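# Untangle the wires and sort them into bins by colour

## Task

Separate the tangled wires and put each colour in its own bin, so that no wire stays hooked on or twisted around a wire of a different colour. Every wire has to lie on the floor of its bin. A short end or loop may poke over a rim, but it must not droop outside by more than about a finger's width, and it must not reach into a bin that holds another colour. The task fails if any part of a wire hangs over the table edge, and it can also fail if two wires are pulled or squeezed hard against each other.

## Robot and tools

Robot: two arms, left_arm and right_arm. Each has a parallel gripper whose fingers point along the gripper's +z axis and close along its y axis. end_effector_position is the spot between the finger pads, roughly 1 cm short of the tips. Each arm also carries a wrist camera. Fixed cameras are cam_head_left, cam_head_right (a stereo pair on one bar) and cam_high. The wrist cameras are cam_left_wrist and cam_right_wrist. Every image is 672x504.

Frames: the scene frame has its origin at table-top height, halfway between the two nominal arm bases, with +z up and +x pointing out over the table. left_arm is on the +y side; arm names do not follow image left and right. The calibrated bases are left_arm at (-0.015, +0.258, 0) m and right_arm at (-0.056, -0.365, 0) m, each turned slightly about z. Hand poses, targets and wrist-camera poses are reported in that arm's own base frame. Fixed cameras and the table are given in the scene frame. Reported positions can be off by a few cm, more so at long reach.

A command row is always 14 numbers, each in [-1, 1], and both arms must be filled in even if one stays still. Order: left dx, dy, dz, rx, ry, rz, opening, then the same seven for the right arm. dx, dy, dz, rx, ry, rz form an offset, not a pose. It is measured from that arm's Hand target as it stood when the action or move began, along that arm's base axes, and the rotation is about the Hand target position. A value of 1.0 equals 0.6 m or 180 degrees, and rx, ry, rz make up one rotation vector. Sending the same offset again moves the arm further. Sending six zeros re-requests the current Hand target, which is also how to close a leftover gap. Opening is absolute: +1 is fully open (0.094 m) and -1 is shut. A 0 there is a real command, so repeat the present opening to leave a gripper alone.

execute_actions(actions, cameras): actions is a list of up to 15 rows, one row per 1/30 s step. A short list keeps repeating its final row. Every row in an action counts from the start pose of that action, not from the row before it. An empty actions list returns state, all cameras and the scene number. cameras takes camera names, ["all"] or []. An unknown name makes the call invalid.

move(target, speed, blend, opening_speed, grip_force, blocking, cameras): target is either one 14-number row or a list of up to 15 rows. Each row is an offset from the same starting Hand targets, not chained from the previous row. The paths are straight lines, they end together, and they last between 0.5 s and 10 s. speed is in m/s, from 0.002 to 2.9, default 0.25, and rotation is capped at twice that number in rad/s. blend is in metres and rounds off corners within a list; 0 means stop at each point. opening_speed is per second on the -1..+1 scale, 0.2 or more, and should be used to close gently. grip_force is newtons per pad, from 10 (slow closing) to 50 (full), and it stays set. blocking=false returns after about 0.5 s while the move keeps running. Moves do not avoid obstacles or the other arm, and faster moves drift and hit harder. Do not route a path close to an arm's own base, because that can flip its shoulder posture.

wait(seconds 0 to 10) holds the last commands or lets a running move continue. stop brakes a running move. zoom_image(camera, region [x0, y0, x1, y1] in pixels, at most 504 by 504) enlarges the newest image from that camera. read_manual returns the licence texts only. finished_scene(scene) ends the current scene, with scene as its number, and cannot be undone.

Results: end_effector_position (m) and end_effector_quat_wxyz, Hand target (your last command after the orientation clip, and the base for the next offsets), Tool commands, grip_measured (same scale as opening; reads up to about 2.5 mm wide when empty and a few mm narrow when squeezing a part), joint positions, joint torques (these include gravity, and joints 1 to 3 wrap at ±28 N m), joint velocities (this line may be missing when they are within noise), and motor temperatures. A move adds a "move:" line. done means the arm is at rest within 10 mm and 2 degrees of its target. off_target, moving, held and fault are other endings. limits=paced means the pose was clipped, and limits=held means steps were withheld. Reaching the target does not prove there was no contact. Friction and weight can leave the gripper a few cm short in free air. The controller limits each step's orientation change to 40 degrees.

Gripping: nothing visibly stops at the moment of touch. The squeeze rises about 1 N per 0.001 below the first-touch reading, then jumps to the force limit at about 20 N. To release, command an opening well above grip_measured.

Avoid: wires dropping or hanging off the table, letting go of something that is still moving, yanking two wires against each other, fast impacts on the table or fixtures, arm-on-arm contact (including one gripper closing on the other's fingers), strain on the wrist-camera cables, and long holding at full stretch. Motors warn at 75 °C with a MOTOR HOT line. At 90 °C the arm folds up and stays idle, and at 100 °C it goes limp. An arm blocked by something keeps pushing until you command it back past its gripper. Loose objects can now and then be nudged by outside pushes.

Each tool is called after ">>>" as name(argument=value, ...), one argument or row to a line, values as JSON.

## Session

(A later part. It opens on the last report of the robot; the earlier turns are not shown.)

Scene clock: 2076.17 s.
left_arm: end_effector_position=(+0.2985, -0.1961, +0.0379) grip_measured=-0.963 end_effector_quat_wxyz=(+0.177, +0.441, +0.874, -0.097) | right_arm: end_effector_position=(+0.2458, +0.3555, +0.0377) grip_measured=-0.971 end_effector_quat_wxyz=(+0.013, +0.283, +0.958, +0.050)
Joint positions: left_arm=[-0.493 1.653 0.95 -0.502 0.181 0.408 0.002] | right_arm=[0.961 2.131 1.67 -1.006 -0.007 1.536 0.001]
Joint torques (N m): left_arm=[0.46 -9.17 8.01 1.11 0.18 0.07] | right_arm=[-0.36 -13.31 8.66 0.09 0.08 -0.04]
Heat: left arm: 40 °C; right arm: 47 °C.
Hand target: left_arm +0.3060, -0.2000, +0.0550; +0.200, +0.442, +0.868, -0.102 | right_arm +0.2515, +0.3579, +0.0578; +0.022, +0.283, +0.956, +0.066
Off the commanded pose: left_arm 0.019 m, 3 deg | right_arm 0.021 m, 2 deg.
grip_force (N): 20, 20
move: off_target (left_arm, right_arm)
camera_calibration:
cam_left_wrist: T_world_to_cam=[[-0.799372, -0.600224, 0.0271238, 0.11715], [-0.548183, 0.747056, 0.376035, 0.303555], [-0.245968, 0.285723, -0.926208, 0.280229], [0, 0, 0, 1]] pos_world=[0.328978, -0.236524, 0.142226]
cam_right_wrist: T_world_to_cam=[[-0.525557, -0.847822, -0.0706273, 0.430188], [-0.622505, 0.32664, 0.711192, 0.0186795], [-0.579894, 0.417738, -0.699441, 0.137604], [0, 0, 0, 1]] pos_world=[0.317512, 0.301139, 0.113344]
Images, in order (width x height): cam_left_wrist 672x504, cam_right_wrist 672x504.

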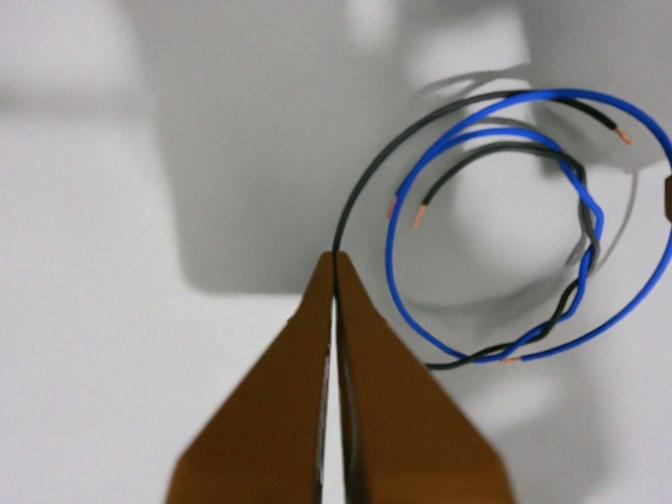

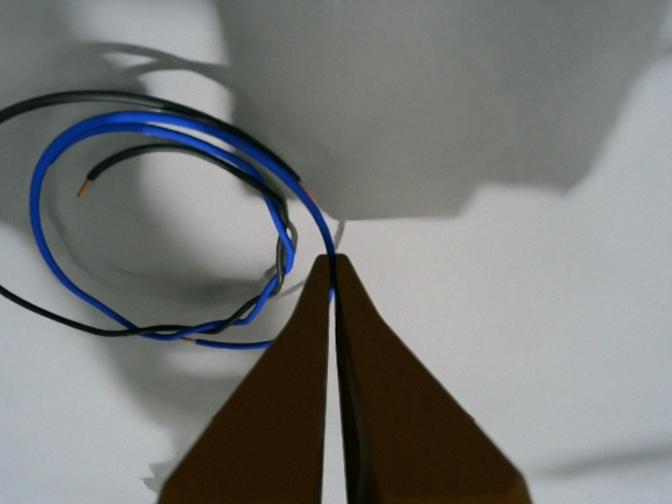

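>>> move(
  target=[-0.002,0.025,0.1333,0,0,0,-1,-0.006,-0.0167,0.1333,0.0546,-0.0382,0,-1],
  speed=0.06,
  cameras=["cam_left_wrist", "cam_right_wrist"],
)

Scene clock: 2098.07 s.
left_arm: end_effector_position=(+0.3008, -0.1819, +0.1160) grip_measured=-0.963 end_effector_quat_wxyz=(+0.175, +0.441, +0.875, -0.094) | right_arm: end_effector_position=(+0.2464, +0.3519, +0.1317) grip_measured=-0.971 end_effector_quat_wxyz=(+0.048, +0.281, +0.945, +0.157)
Joint positions: left_arm=[-0.449 1.55 1.172 -0.839 0.192 0.45 0.002] | right_arm=[0.953 1.864 1.614 -0.991 -0.01 1.533 0.001]
Joint torques (N m): left_arm=[0.47 -8.77 8.79 1.09 0.24 0.06] | right_arm=[-0.46 -11.33 5.2 0.72 0.08 -0.05]
Heat: left arm: 40 °C; right arm: 45 °C.
Hand target: left_arm +0.3048, -0.1850, +0.1349; +0.200, +0.442, +0.868, -0.102 | right_arm +0.2479, +0.3479, +0.1380; +0.055, +0.280, +0.944, +0.165
Off the commanded pose: left_arm 0.020 m, 3 deg | right_arm 0.007 m, 1 deg.
grip_force (N): 20, 20
move: off_target (left_arm)
camera_calibration:
cam_left_wrist: T_world_to_cam=[[-0.797944, -0.602213, 0.0249943, 0.124814], [-0.549264, 0.743609, 0.381254, 0.263866], [-0.248182, 0.290491, -0.924132, 0.350332], [0, 0, 0, 1]] pos_world=[0.331473, -0.222817, 0.220033]
cam_right_wrist: T_world_to_cam=[[-0.50509, -0.812036, -0.292371, 0.445736], [-0.710902, 0.199352, 0.674446, 0.0248069], [-0.48939, 0.548503, -0.677969, 0.134083], [0, 0, 0, 1]] pos_world=[0.308391, 0.283463, 0.204494]
Images, in order (width x height): cam_left_wrist 672x504, cam_right_wrist 672x504.

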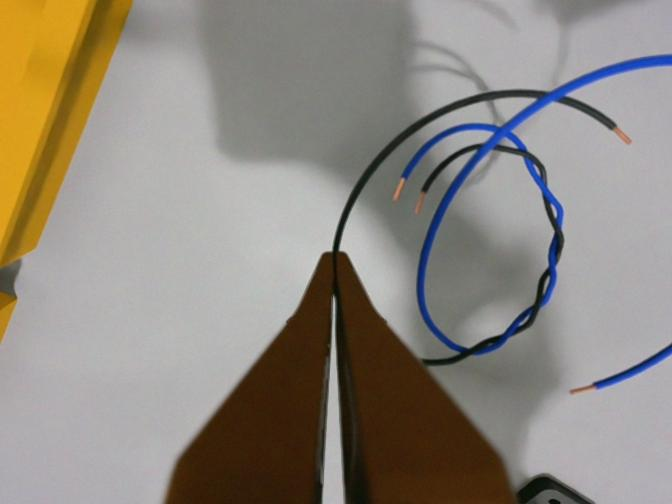

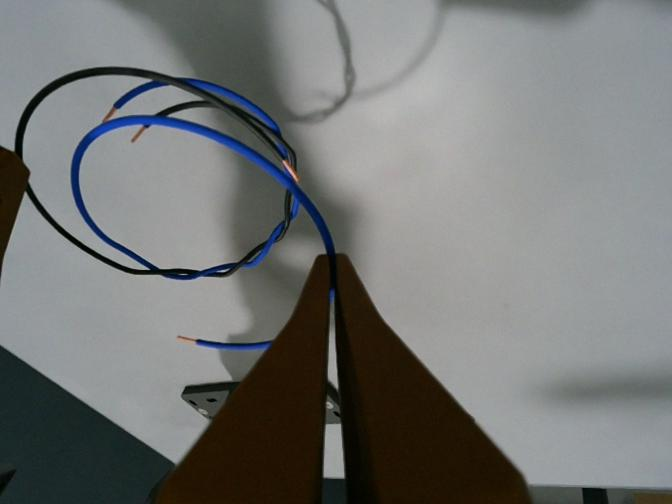

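>>> move(
  target=[-0.008,0.05,0.235,-0.0533,-0.0401,0,-1,0.003,-0.03,0.225,0.0819,-0.0574,0,-1],
  speed=0.08,
  cameras=["cam_left_wrist", "cam_right_wrist", "cam_head_left"],
)

Scene clock: 2113.07 s.
left_arm: end_effector_position=(+0.3032, -0.1543, +0.2590) grip_measured=-0.963 end_effector_quat_wxyz=(+0.270, +0.426, +0.852, -0.141) | right_arm: end_effector_position=(+0.2491, +0.3343, +0.2550) grip_measured=-0.971 end_effector_quat_wxyz=(+0.093, +0.274, +0.910, +0.296)
Joint positions: left_arm=[-0.283 1.422 1.537 -1.173 0.365 0.547 0.002] | right_arm=[0.912 1.603 1.665 -1.003 -0.037 1.509 0.001]
Joint torques (N m): left_arm=[0.4 -6.97 8.61 1.35 0.32 0.08] | right_arm=[-0.51 -8.76 9.5 0.93 0.06 -0.14]
Heat: left arm: 39 °C; right arm: 46 °C.
Hand target: left_arm +0.2999, -0.1550, +0.2759; +0.290, +0.429, +0.843, -0.146 | right_arm +0.2497, +0.3300, +0.2729; +0.103, +0.268, +0.907, +0.309
Off the commanded pose: left_arm 0.017 m, 3 deg | right_arm 0.019 m, 2 deg.
grip_force (N): 20, 20
move: off_target (left_arm, right_arm)
camera_calibration:
cam_left_wrist: T_world_to_cam=[[-0.797214, -0.603071, 0.0274959, 0.138757], [-0.590484, 0.788433, 0.172343, 0.26373], [-0.125614, 0.121158, -0.984653, 0.427516], [0, 0, 0, 1]] pos_world=[0.320049, -0.17605, 0.371688]
cam_right_wrist: T_world_to_cam=[[-0.43781, -0.70138, -0.562484, 0.483999], [-0.816379, 0.0480501, 0.575514, 0.0491145], [-0.376626, 0.711166, -0.593629, 0.124696], [0, 0, 0, 1]] pos_world=[0.298959, 0.248428, 0.317998]
Images, in order (width x height): cam_head_left 672x504, cam_left_wrist 672x504, cam_right_wrist 672x504.

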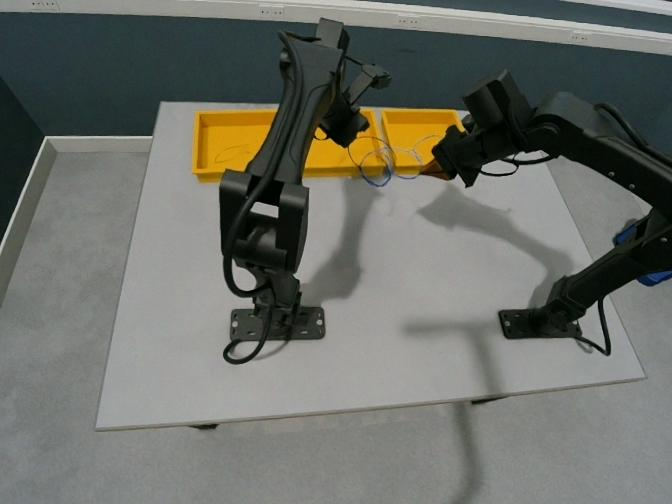

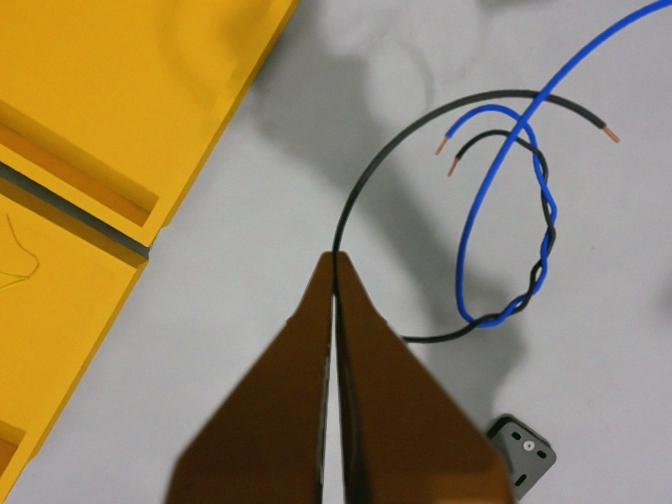

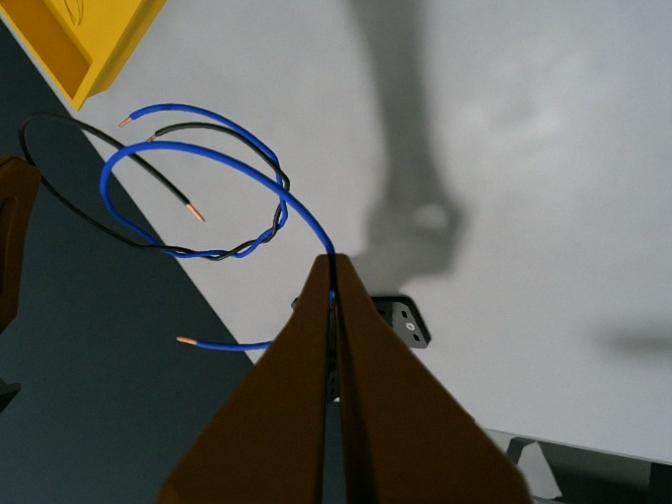

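>>> move(
  target=[0,0.1083,0,0,0,0.0556,-1,0,-0.1083,0,0,0,-0.0278,-1],
  speed=0.035,
  cameras=["cam_left_wrist", "cam_head_left"],
)

>>> zoom_image(
  camera="cam_head_left",
  region=[230, 80, 480, 260],
)

Scene clock: 2127.57 s.
left_arm: end_effector_position=(+0.3039, -0.0965, +0.2724) grip_measured=-0.963 end_effector_quat_wxyz=(+0.295, +0.356, +0.877, -0.130) | right_arm: end_effector_position=(+0.2530, +0.2794, +0.2762) grip_measured=-0.971 end_effector_quat_wxyz=(+0.109, +0.305, +0.890, +0.320)
Joint positions: left_arm=[-0.081 1.346 1.514 -1.213 0.414 0.578 0.002] | right_arm=[0.797 1.428 1.551 -1.007 -0.073 1.483 0.001]
Joint torques (N m): left_arm=[1.17 -6.17 5.7 1.42 0.08 0.07] | right_arm=[-0.76 -7.6 5.3 0.86 0.16 -0.11]
Heat: left arm: 40 °C; right arm: 45 °C.
Hand target: left_arm +0.3000, -0.0900, +0.2760; +0.302, +0.354, +0.877, -0.120 | right_arm +0.2496, +0.2650, +0.2728; +0.116, +0.308, +0.894, +0.304
Off the commanded pose: left_arm 0.008 m, 1 deg | right_arm 0.015 m, 2 deg.
grip_force (N): 20, 20
move: off_target (right_arm)
camera_calibration:
cam_left_wrist: T_world_to_cam=[[-0.696569, -0.716681, 0.034056, 0.130505], [-0.707289, 0.693867, 0.135246, 0.252661], [-0.120558, 0.0701204, -0.990227, 0.428851], [0, 0, 0, 1]] pos_world=[0.321311, -0.111854, 0.386044]
Images, in order (width x height): cam_head_left 672x504, cam_left_wrist 672x504.

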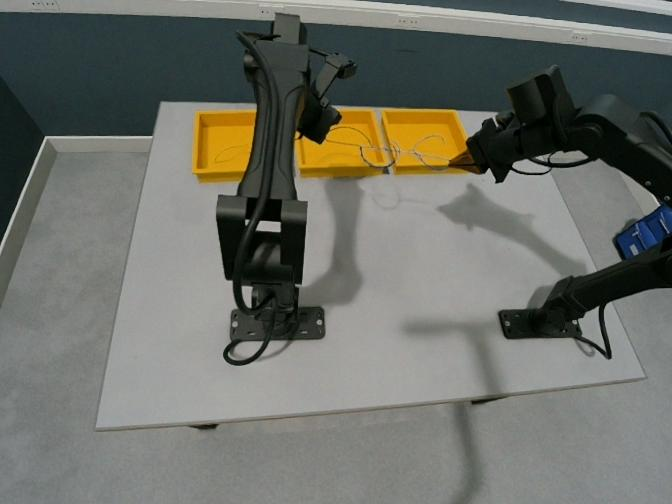

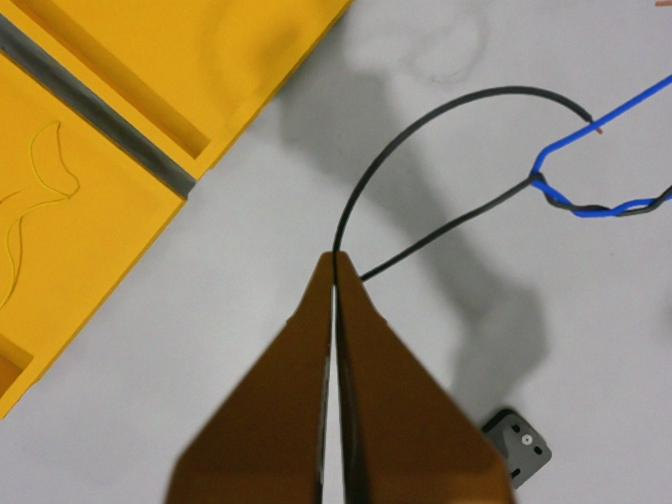

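Scaled by 2.016 from the camera's 672x504 image, which has a finer 960x720 frame.

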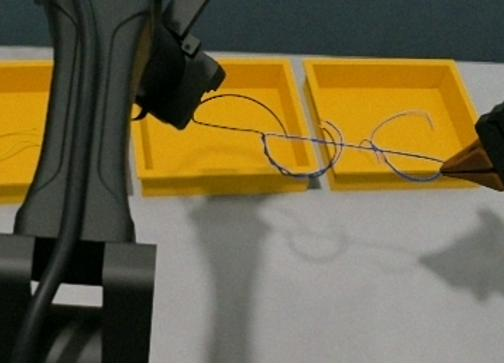

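>>> zoom_image(
  camera="cam_left_wrist",
  region=[480, 60, 672, 240],
)

Scaled by 2.625 from the camera's 672x504 image, which has a finer 960x720 frame.

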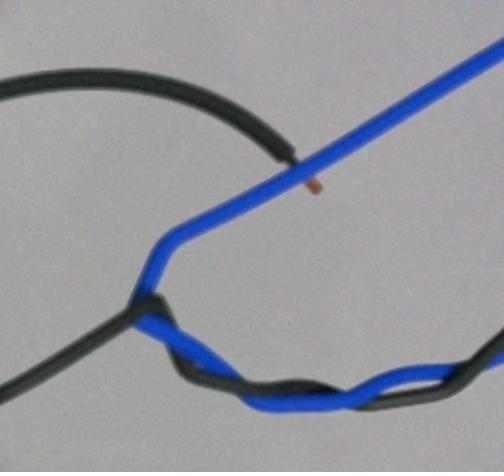

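>>> move(
  target=[0,0.1083,0,0,0,0.0556,-1,0,-0.1083,0,0,0,-0.0278,-1],
  speed=0.03,
  cameras=["cam_left_wrist", "cam_head_left"],
)

>>> zoom_image(
  camera="cam_head_left",
  region=[230, 80, 480, 260],
)

Scene clock: 2144.23 s.
left_arm: end_effector_position=(+0.3034, -0.0304, +0.2723) grip_measured=-0.963 end_effector_quat_wxyz=(+0.303, +0.278, +0.905, -0.106) | right_arm: end_effector_position=(+0.2546, +0.2132, +0.2786) grip_measured=-0.971 end_effector_quat_wxyz=(+0.124, +0.342, +0.875, +0.318)
Joint positions: left_arm=[0.155 1.319 1.499 -1.256 0.447 0.636 0.002] | right_arm=[0.624 1.271 1.441 -1.054 -0.13 1.415 0.001]
Joint torques (N m): left_arm=[1.02 -5.75 5.64 1.43 0.08 0.08] | right_arm=[-0.96 -5.76 5.34 0.84 0.18 -0.16]
Heat: left arm: 40 °C; right arm: 44 °C.
Hand target: left_arm +0.3000, -0.0251, +0.2758; +0.311, +0.277, +0.904, -0.093 | right_arm +0.2497, +0.2000, +0.2730; +0.130, +0.346, +0.880, +0.299
Off the commanded pose: left_arm 0.007 m, 2 deg | right_arm 0.015 m, 2 deg.
grip_force (N): 20, 20
move: off_target (right_arm)
camera_calibration:
cam_left_wrist: T_world_to_cam=[[-0.56166, -0.826368, 0.0406707, 0.131382], [-0.816056, 0.561412, 0.137364, 0.23488], [-0.136346, 0.0439622, -0.989685, 0.427888], [0, 0, 0, 1]] pos_world=[0.323808, -0.0421056, 0.385867]
Images, in order (width x height): cam_head_left 672x504, cam_left_wrist 672x504.

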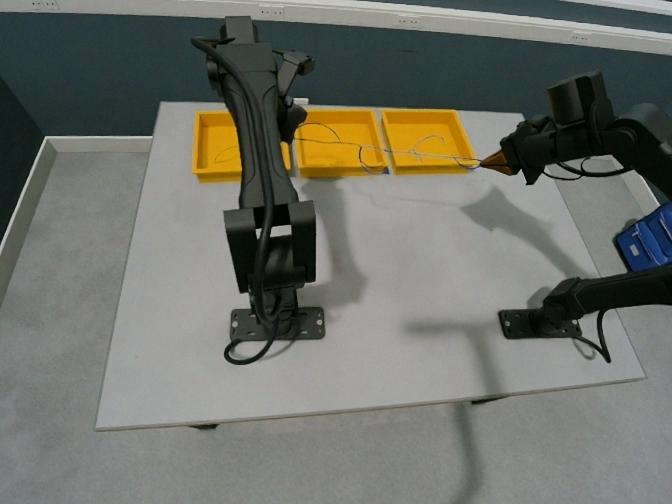

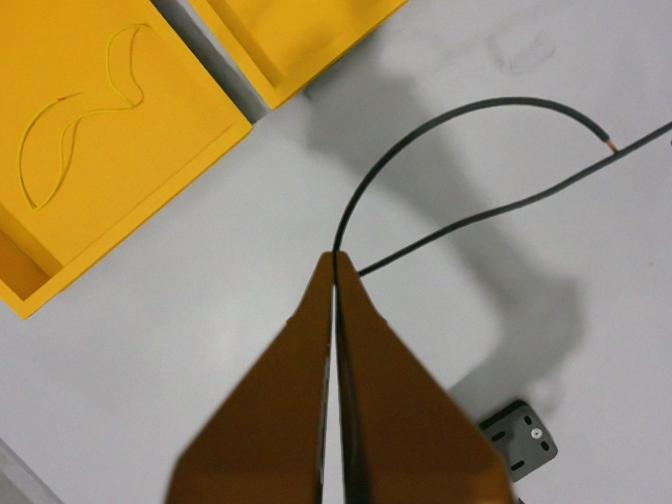

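Scaled by 2.016 from the camera's 672x504 image, which has a finer 960x720 frame.

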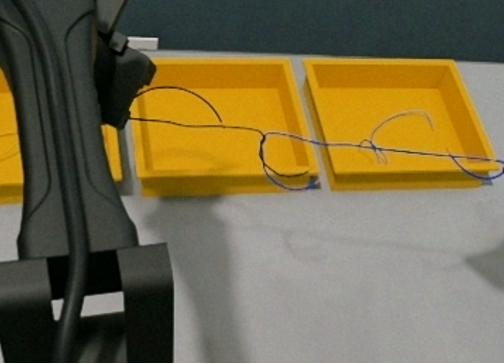

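>>> move(
  target=[0,0.0917,0,0,0,0.0417,-1,0,-0.0917,0,0,0,-0.0278,-1],
  speed=0.03,
  cameras=["cam_left_wrist", "cam_head_left"],
)

>>> zoom_image(
  camera="cam_head_left",
  region=[230, 80, 530, 260],
)

Scene clock: 2152.90 s.
left_arm: end_effector_position=(+0.3004, +0.0326, +0.2707) grip_measured=-0.963 end_effector_quat_wxyz=(+0.309, +0.213, +0.924, -0.066) | right_arm: end_effector_position=(+0.2552, +0.1488, +0.2762) grip_measured=-0.971 end_effector_quat_wxyz=(+0.144, +0.389, +0.860, +0.298)
Joint positions: left_arm=[0.365 1.319 1.499 -1.27 0.445 0.707 0.002] | right_arm=[0.42 1.167 1.384 -1.132 -0.172 1.328 0.001]
Joint torques (N m): left_arm=[0.4 -3.85 7.34 1.26 0.4 0.09] | right_arm=[-0.35 -4.29 5.15 1.04 -0.02 -0.19]
Heat: left arm: 39 °C; right arm: 43 °C.
Hand target: left_arm +0.3000, +0.0300, +0.2758; +0.317, +0.217, +0.921, -0.073 | right_arm +0.2497, +0.1450, +0.2729; +0.143, +0.385, +0.864, +0.293
Off the commanded pose: left_arm 0.006 m, 1 deg | right_arm 0.007 m, 1 deg.
grip_force (N): 20, 20
move: done
camera_calibration:
cam_left_wrist: T_world_to_cam=[[-0.428265, -0.90363, 0.00650469, 0.153536], [-0.89333, 0.424447, 0.147667, 0.222205], [-0.136197, 0.0574298, -0.989016, 0.422437], [0, 0, 0, 1]] pos_world=[0.321791, 0.0201649, 0.383985]
Images, in order (width x height): cam_head_left 672x504, cam_left_wrist 672x504.

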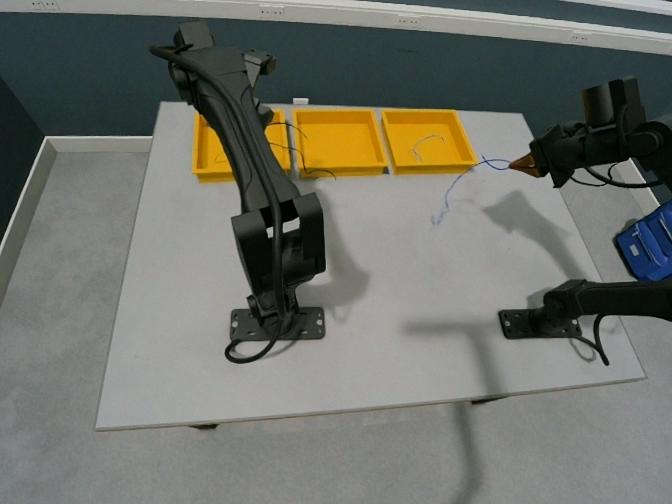

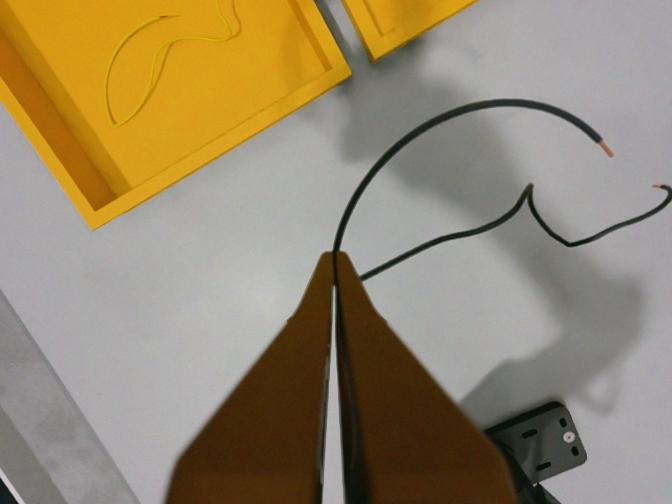

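Scaled by 1.680 from the camera's 672x504 image, which has a finer 960x720 frame.

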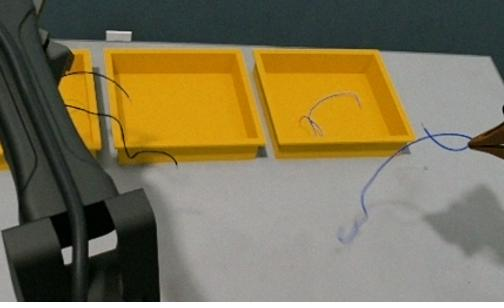

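>>> wait(
  seconds=0.1,
  cameras=["cam_right_wrist", "cam_high"],
)

Scene clock: 2172.07 s.
left_arm: end_effector_position=(+0.3004, +0.0326, +0.2707) grip_measured=-0.963 end_effector_quat_wxyz=(+0.309, +0.213, +0.924, -0.066) | right_arm: end_effector_position=(+0.2551, +0.1489, +0.2762) grip_measured=-0.971 end_effector_quat_wxyz=(+0.143, +0.389, +0.860, +0.298)
Joint positions: left_arm=[0.365 1.319 1.499 -1.27 0.445 0.707 0.002] | right_arm=[0.42 1.167 1.384 -1.132 -0.172 1.328 0.001]
Joint torques (N m): left_arm=[0.42 -3.86 7.36 1.26 0.4 0.07] | right_arm=[-0.35 -4.25 5.18 0.98 -0.04 -0.16]
Heat: left arm: 39 °C; right arm: 41 °C.
Hand target: left_arm +0.3000, +0.0300, +0.2758; +0.317, +0.217, +0.921, -0.073 | right_arm +0.2497, +0.1450, +0.2729; +0.143, +0.385, +0.864, +0.293
Tool commands: left_gripper/opening=-1.0 right_gripper/opening=-1.0
Off the commanded pose: left_arm 0.006 m, 1 deg | right_arm 0.007 m, 1 deg.
grip_force (N): 20, 20
wait: 0.10 s; at rest from the start
camera_calibration:
cam_right_wrist: T_world_to_cam=[[-0.58452, -0.548246, -0.598133, 0.392915], [-0.796701, 0.248224, 0.551047, 0.0226878], [-0.153639, 0.798631, -0.58188, 0.198196], [0, 0, 0, 1]] pos_world=[0.278193, 0.0514972, 0.33784]
Images, in order (width x height): cam_high 672x504, cam_right_wrist 672x504.

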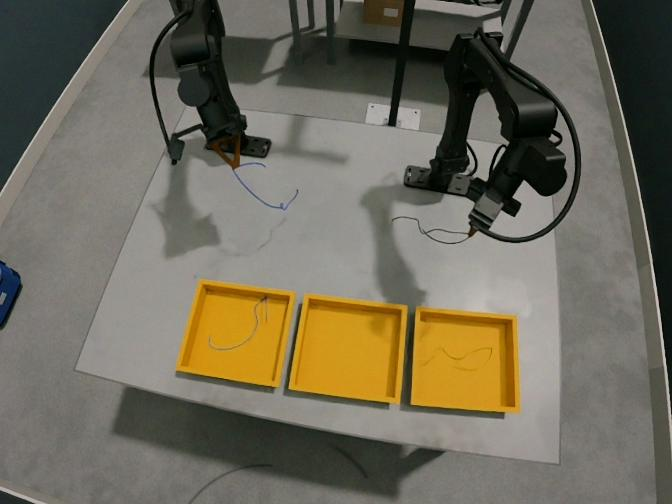

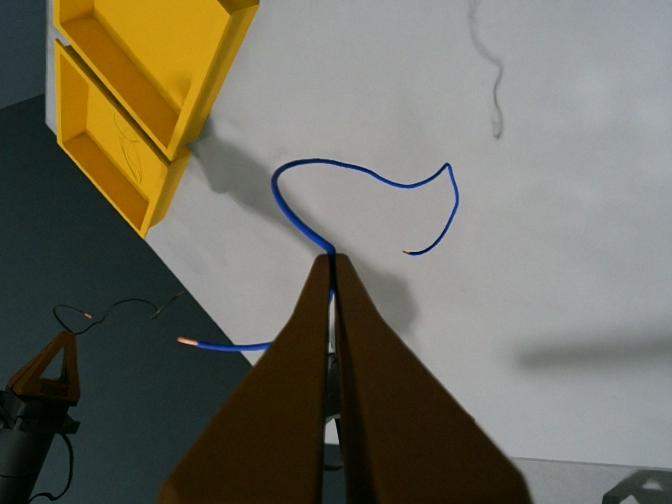

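>>> move(
  target=[0.05,-0.2,-0.0267,-0.0061,-0.0217,0.1455,-1,0.1167,0.0083,-0.0217,-0.2702,-0.1298,0.1953,-1],
  speed=0.1,
  cameras=["cam_right_wrist", "cam_left_wrist", "cam_high"],
)

Scene clock: 2209.43 s.
left_arm: end_effector_position=(+0.3252, -0.0900, +0.2571) grip_measured=-0.963 end_effector_quat_wxyz=(+0.350, +0.007, +0.937, -0.005) | right_arm: end_effector_position=(+0.3167, +0.1490, +0.2623) grip_measured=-0.971 end_effector_quat_wxyz=(+0.352, -0.035, +0.935, +0.022)
Joint positions: left_arm=[-0.404 1.265 1.337 -0.964 -0.246 -0.301 0.002] | right_arm=[0.601 1.335 1.41 -0.988 0.322 0.415 0.001]
Joint torques (N m): left_arm=[-0.49 -3.12 7.46 1.9 -0.29 -0.04] | right_arm=[0.39 -4.38 5.7 1.3 0.32 -0.13]
Motor temperatures (°C): left_arm=[30 36 34 40 28 28 29] | right_arm=[30 39 34 37 31 29 29]
Heat: left arm: 40 °C; right arm: 39 °C.
Hand target: left_arm +0.3299, -0.0901, +0.2601; +0.358, +0.002, +0.934, -0.001 | right_arm +0.3197, +0.1499, +0.2600; +0.358, -0.040, +0.933, +0.016
Off the commanded pose: left_arm 0.006 m, 1 deg | right_arm 0.004 m, 1 deg.
grip_force (N): 20, 20
move: done
camera_calibration:
cam_left_wrist: T_world_to_cam=[[-0.0115086, -0.999688, 0.0221657, -0.0947381], [-0.997013, 0.0131653, 0.0761046, 0.313508], [-0.0763727, -0.0212237, -0.996853, 0.394921], [0, 0, 0, 1]] pos_world=[0.341642, -0.0904543, 0.371919]
cam_right_wrist: T_world_to_cam=[[0.0753758, -0.996936, 0.0209134, 0.116217], [-0.994734, -0.0737154, 0.0712115, 0.315919], [-0.0694516, -0.0261709, -0.997242, 0.404788], [0, 0, 0, 1]] pos_world=[0.333609, 0.149743, 0.378744]
Images, in order (width x height): cam_high 672x504, cam_left_wrist 672x504, cam_right_wrist 672x504.

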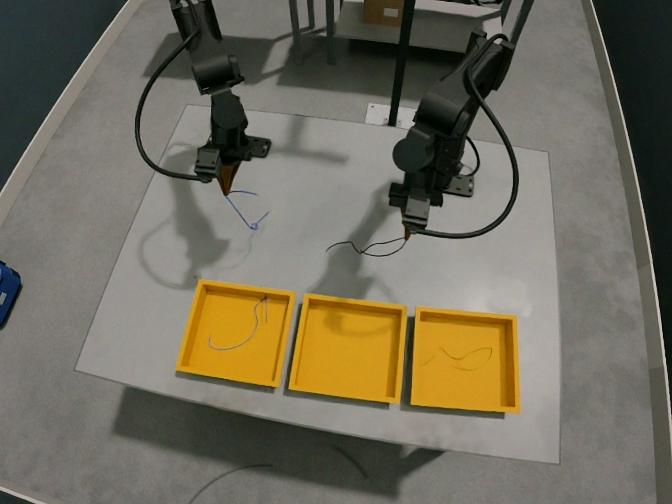

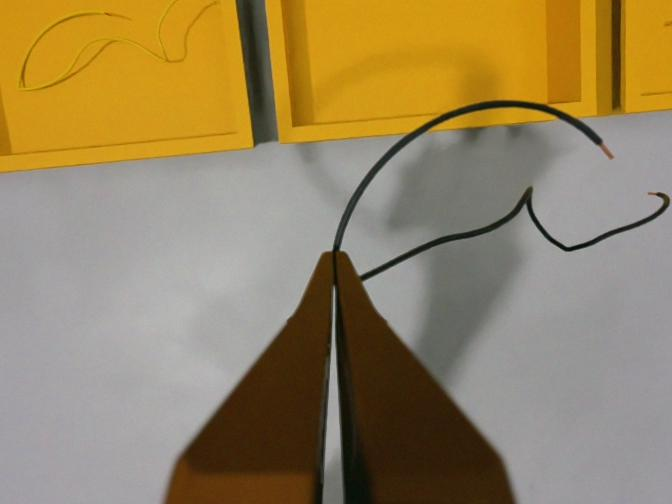

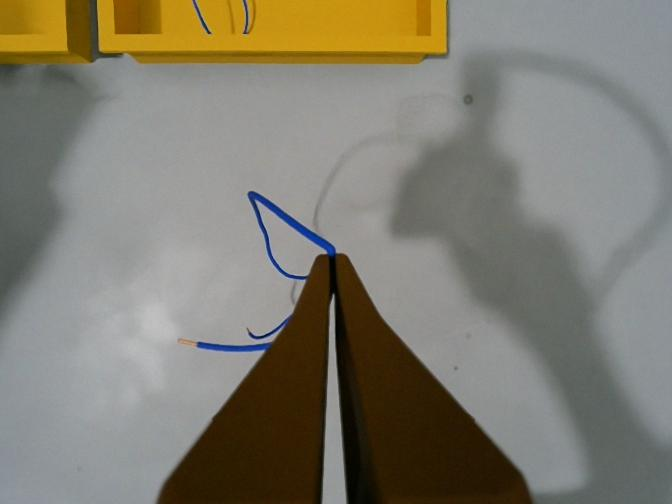

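>>> move(
  target=[0.2917,-0.025,-0.0917,0,0,0,-1,0.3917,0.0283,-0.0417,0,0,0,-1],
  speed=0.09,
  cameras=["all"],
)

Scene clock: 2242.17 s.
left_arm: end_effector_position=(+0.4962, -0.1048, +0.2019) grip_measured=-0.963 end_effector_quat_wxyz=(+0.351, +0.002, +0.936, +0.002) | right_arm: end_effector_position=(+0.5505, +0.1677, +0.2304) grip_measured=-0.971 end_effector_quat_wxyz=(+0.353, -0.037, +0.935, +0.016)
Joint positions: left_arm=[-0.274 1.861 1.701 -0.713 -0.18 -0.203 0.002] | right_arm=[0.348 2.215 2.339 -0.99 0.172 0.205 0.001]
Joint torques (N m): left_arm=[0.43 -8.24 9.52 1.9 -0.06 0.04] | right_arm=[-0.25 -10.66 9.8 1.11 0.08 -0.11]
Heat: left arm: 41 °C; right arm: 39 °C.
Hand target: left_arm +0.5049, -0.1049, +0.2048; +0.358, +0.002, +0.934, +0.000 | right_arm +0.5547, +0.1668, +0.2349; +0.357, -0.040, +0.933, +0.016
Off the commanded pose: left_arm 0.009 m, 1 deg | right_arm 0.006 m, 1 deg.
grip_force (N): 20, 20
move: done
camera_calibration:
cam_left_wrist: T_world_to_cam=[[0.00255626, -0.999921, 0.0123212, -0.111347], [-0.997193, -0.00162689, 0.0748567, 0.487161], [-0.0748308, -0.012478, -0.997118, 0.352901], [0, 0, 0, 1]] pos_world=[0.512487, -0.106142, 0.316789]
cam_right_wrist: T_world_to_cam=[[0.0743875, -0.996647, 0.0340648, 0.115351], [-0.994911, -0.0718434, 0.0706421, 0.552027], [-0.0679579, -0.0391464, -0.99692, 0.390995], [0, 0, 0, 1]] pos_world=[0.567209, 0.16993, 0.346865]

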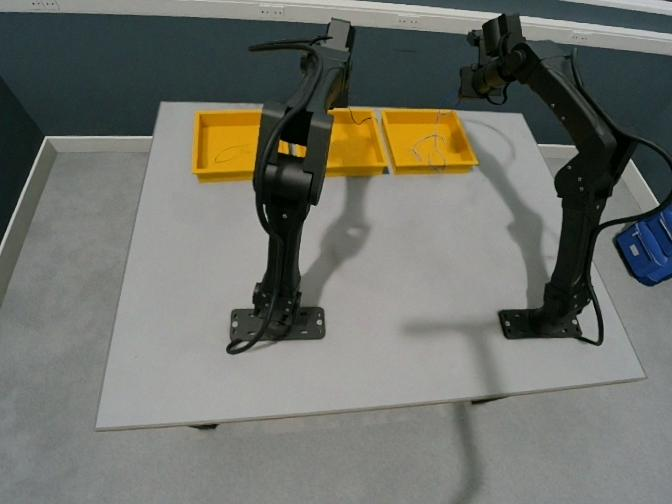

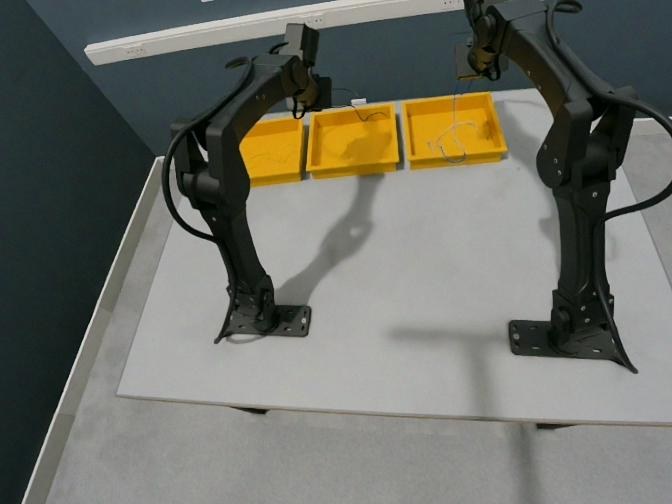

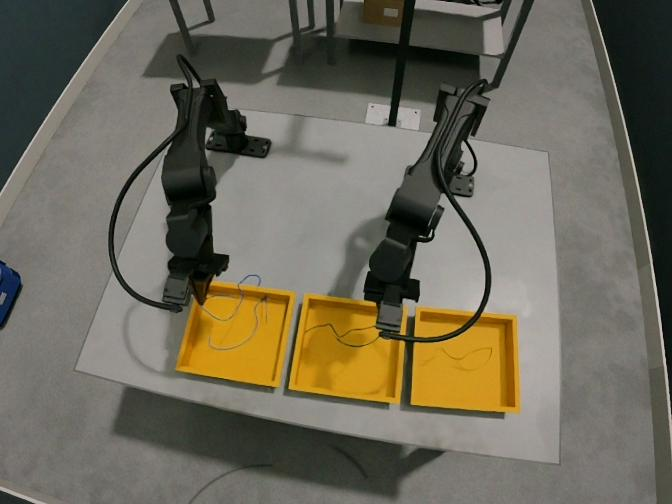

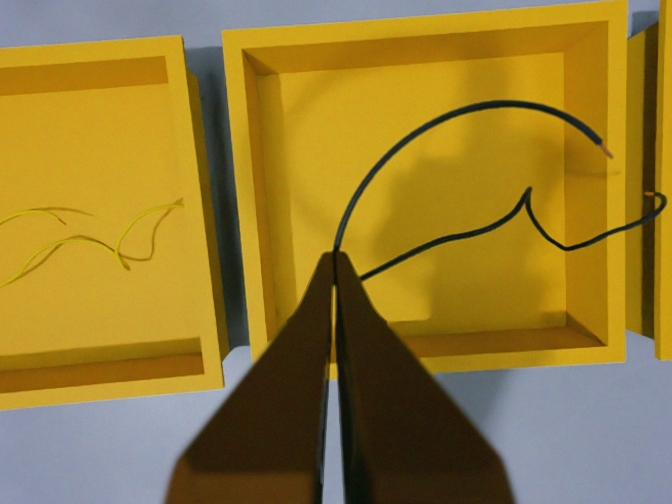

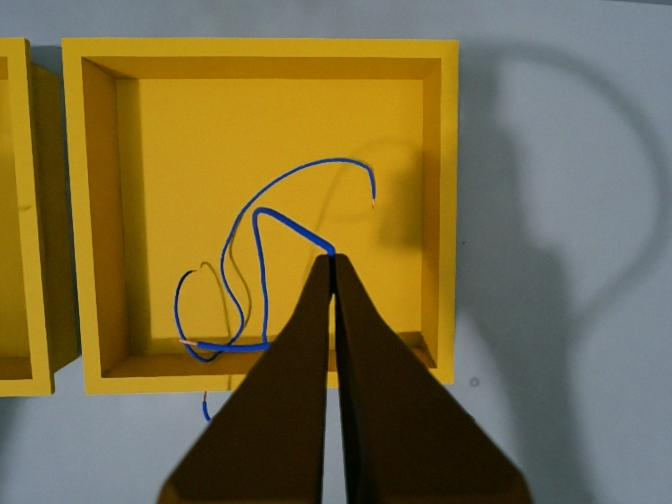

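>>> zoom_image(
  camera="cam_right_wrist",
  region=[60, 140, 400, 440],
)

Scaled by 1.482 from the camera's 672x504 image, which has a finer 960x720 frame.

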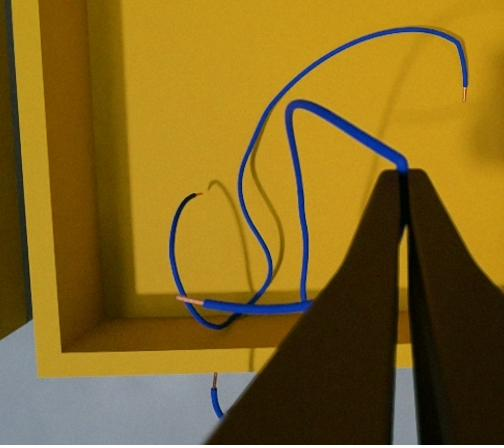

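>>> zoom_image(
  camera="cam_high",
  region=[160, 240, 310, 400],
)

>>> zoom_image(
  camera="cam_head_right",
  region=[390, 60, 520, 180],
)

Scaled by 3.150 from the camera's 672x504 image, which has a finer 960x720 frame.

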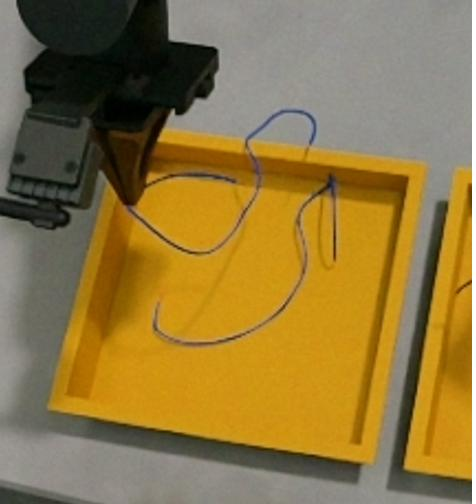

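Scaled by 3.877 from the camera's 672x504 image, which has a finer 960x720 frame.

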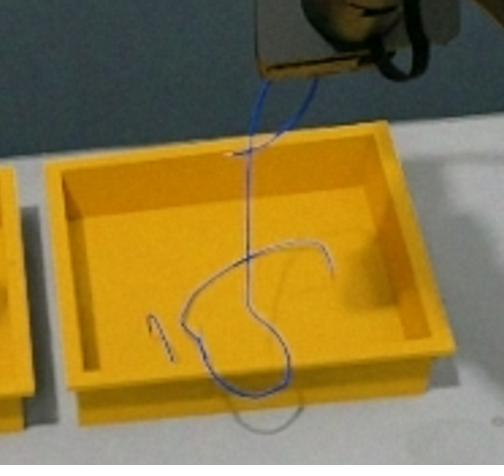

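>>> move(
  target=[
    [0.0017,0.025,-0.05,0,0,0,-1,-0.1,0,0.0917,0,0,0,-1],
    [0.0017,0.025,-0.1,0,0,0,-1,-0.1,0,0.1083,0.0087,-0.0996,0,-1],
    [0.0017,0.025,-0.158,0,0,0,-1,0.0417,0,0.1083,0.0087,-0.0996,0,-1],
  ],
  speed=[0.09,0.12,0.08],
  blend=[0.02,0.02,0],
  cameras=["cam_head_right", "cam_high", "cam_left_wrist", "cam_right_wrist"],
)

Scene clock: 2371.27 s.
left_arm: end_effector_position=(+0.5046, -0.0920, +0.1221) grip_measured=-0.963 end_effector_quat_wxyz=(+0.366, +0.001, +0.931, -0.002) | right_arm: end_effector_position=(+0.5761, +0.1675, +0.2919) grip_measured=-0.971 end_effector_quat_wxyz=(+0.492, -0.034, +0.869, +0.023)
Joint positions: left_arm=[-0.237 1.884 1.39 -0.342 -0.156 -0.175 0.002] | right_arm=[0.348 2.076 2.126 -0.605 0.225 0.144 0.001]
Joint torques (N m): left_arm=[0.4 -8.2 6.37 2 -0.04 0.05] | right_arm=[-0.29 -10.39 10.36 1.41 0.05 -0.11]
Heat: left arm: 43 °C; right arm: 41 °C.
Hand target: left_arm +0.5059, -0.0900, +0.1100; +0.358, +0.002, +0.934, -0.001 | right_arm +0.5797, +0.1669, +0.2998; +0.499, -0.037, +0.866, +0.022
Off the commanded pose: left_arm 0.012 m, 1 deg | right_arm 0.009 m, 1 deg.
grip_force (N): 20, 20
move: off_target (left_arm)
camera_calibration:
cam_left_wrist: T_world_to_cam=[[0.00234894, -0.999777, 0.0209965, -0.0985515], [-0.999062, -0.00143813, 0.0432895, 0.506394], [-0.0432496, -0.0210785, -0.998842, 0.257621], [0, 0, 0, 1]] pos_world=[0.517292, -0.092371, 0.23747]
cam_right_wrist: T_world_to_cam=[[0.0642311, -0.997513, 0.0290092, 0.118559], [-0.969124, -0.069285, -0.236641, 0.647534], [0.238063, -0.0129137, -0.971164, 0.26576], [0, 0, 0, 1]] pos_world=[0.556657, 0.16656, 0.407891]
Images, in order (width x height): cam_head_right 672x504, cam_high 672x504, cam_left_wrist 672x504, cam_right_wrist 672x504.

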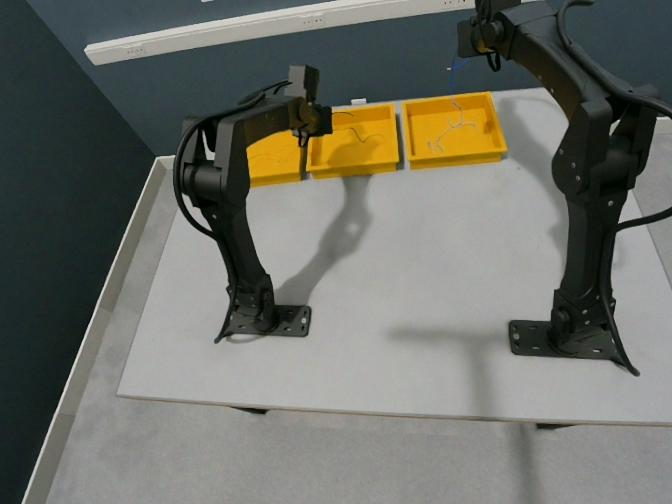

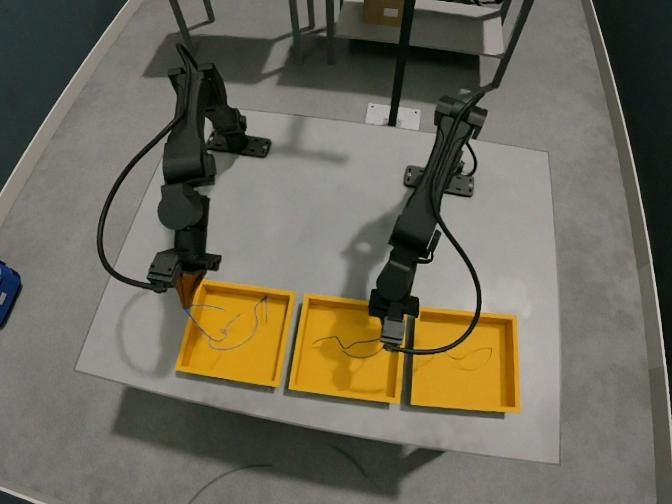

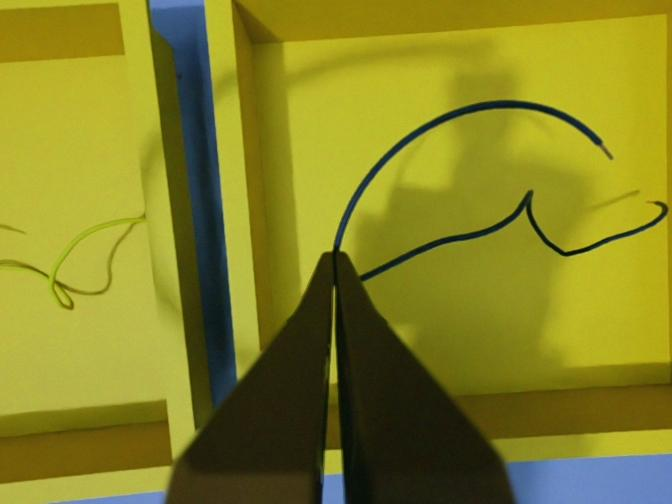

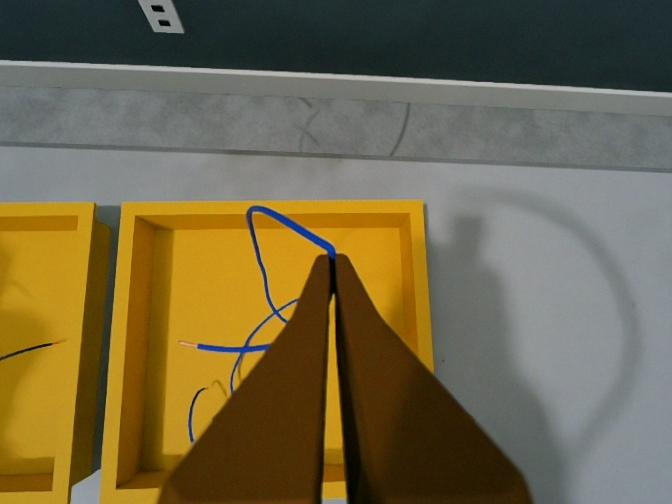

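>>> zoom_image(
  camera="cam_head_right",
  region=[390, 50, 520, 180],
)

>>> zoom_image(
  camera="cam_high",
  region=[150, 250, 310, 400],
)

Scaled by 3.877 from the camera's 672x504 image, which has a finer 960x720 frame.

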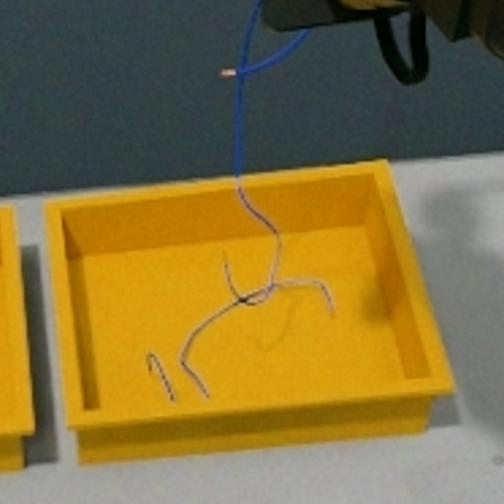

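Scaled by 3.150 from the camera's 672x504 image, which has a finer 960x720 frame.

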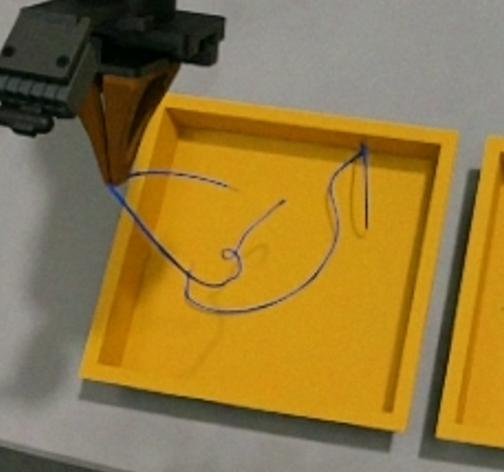

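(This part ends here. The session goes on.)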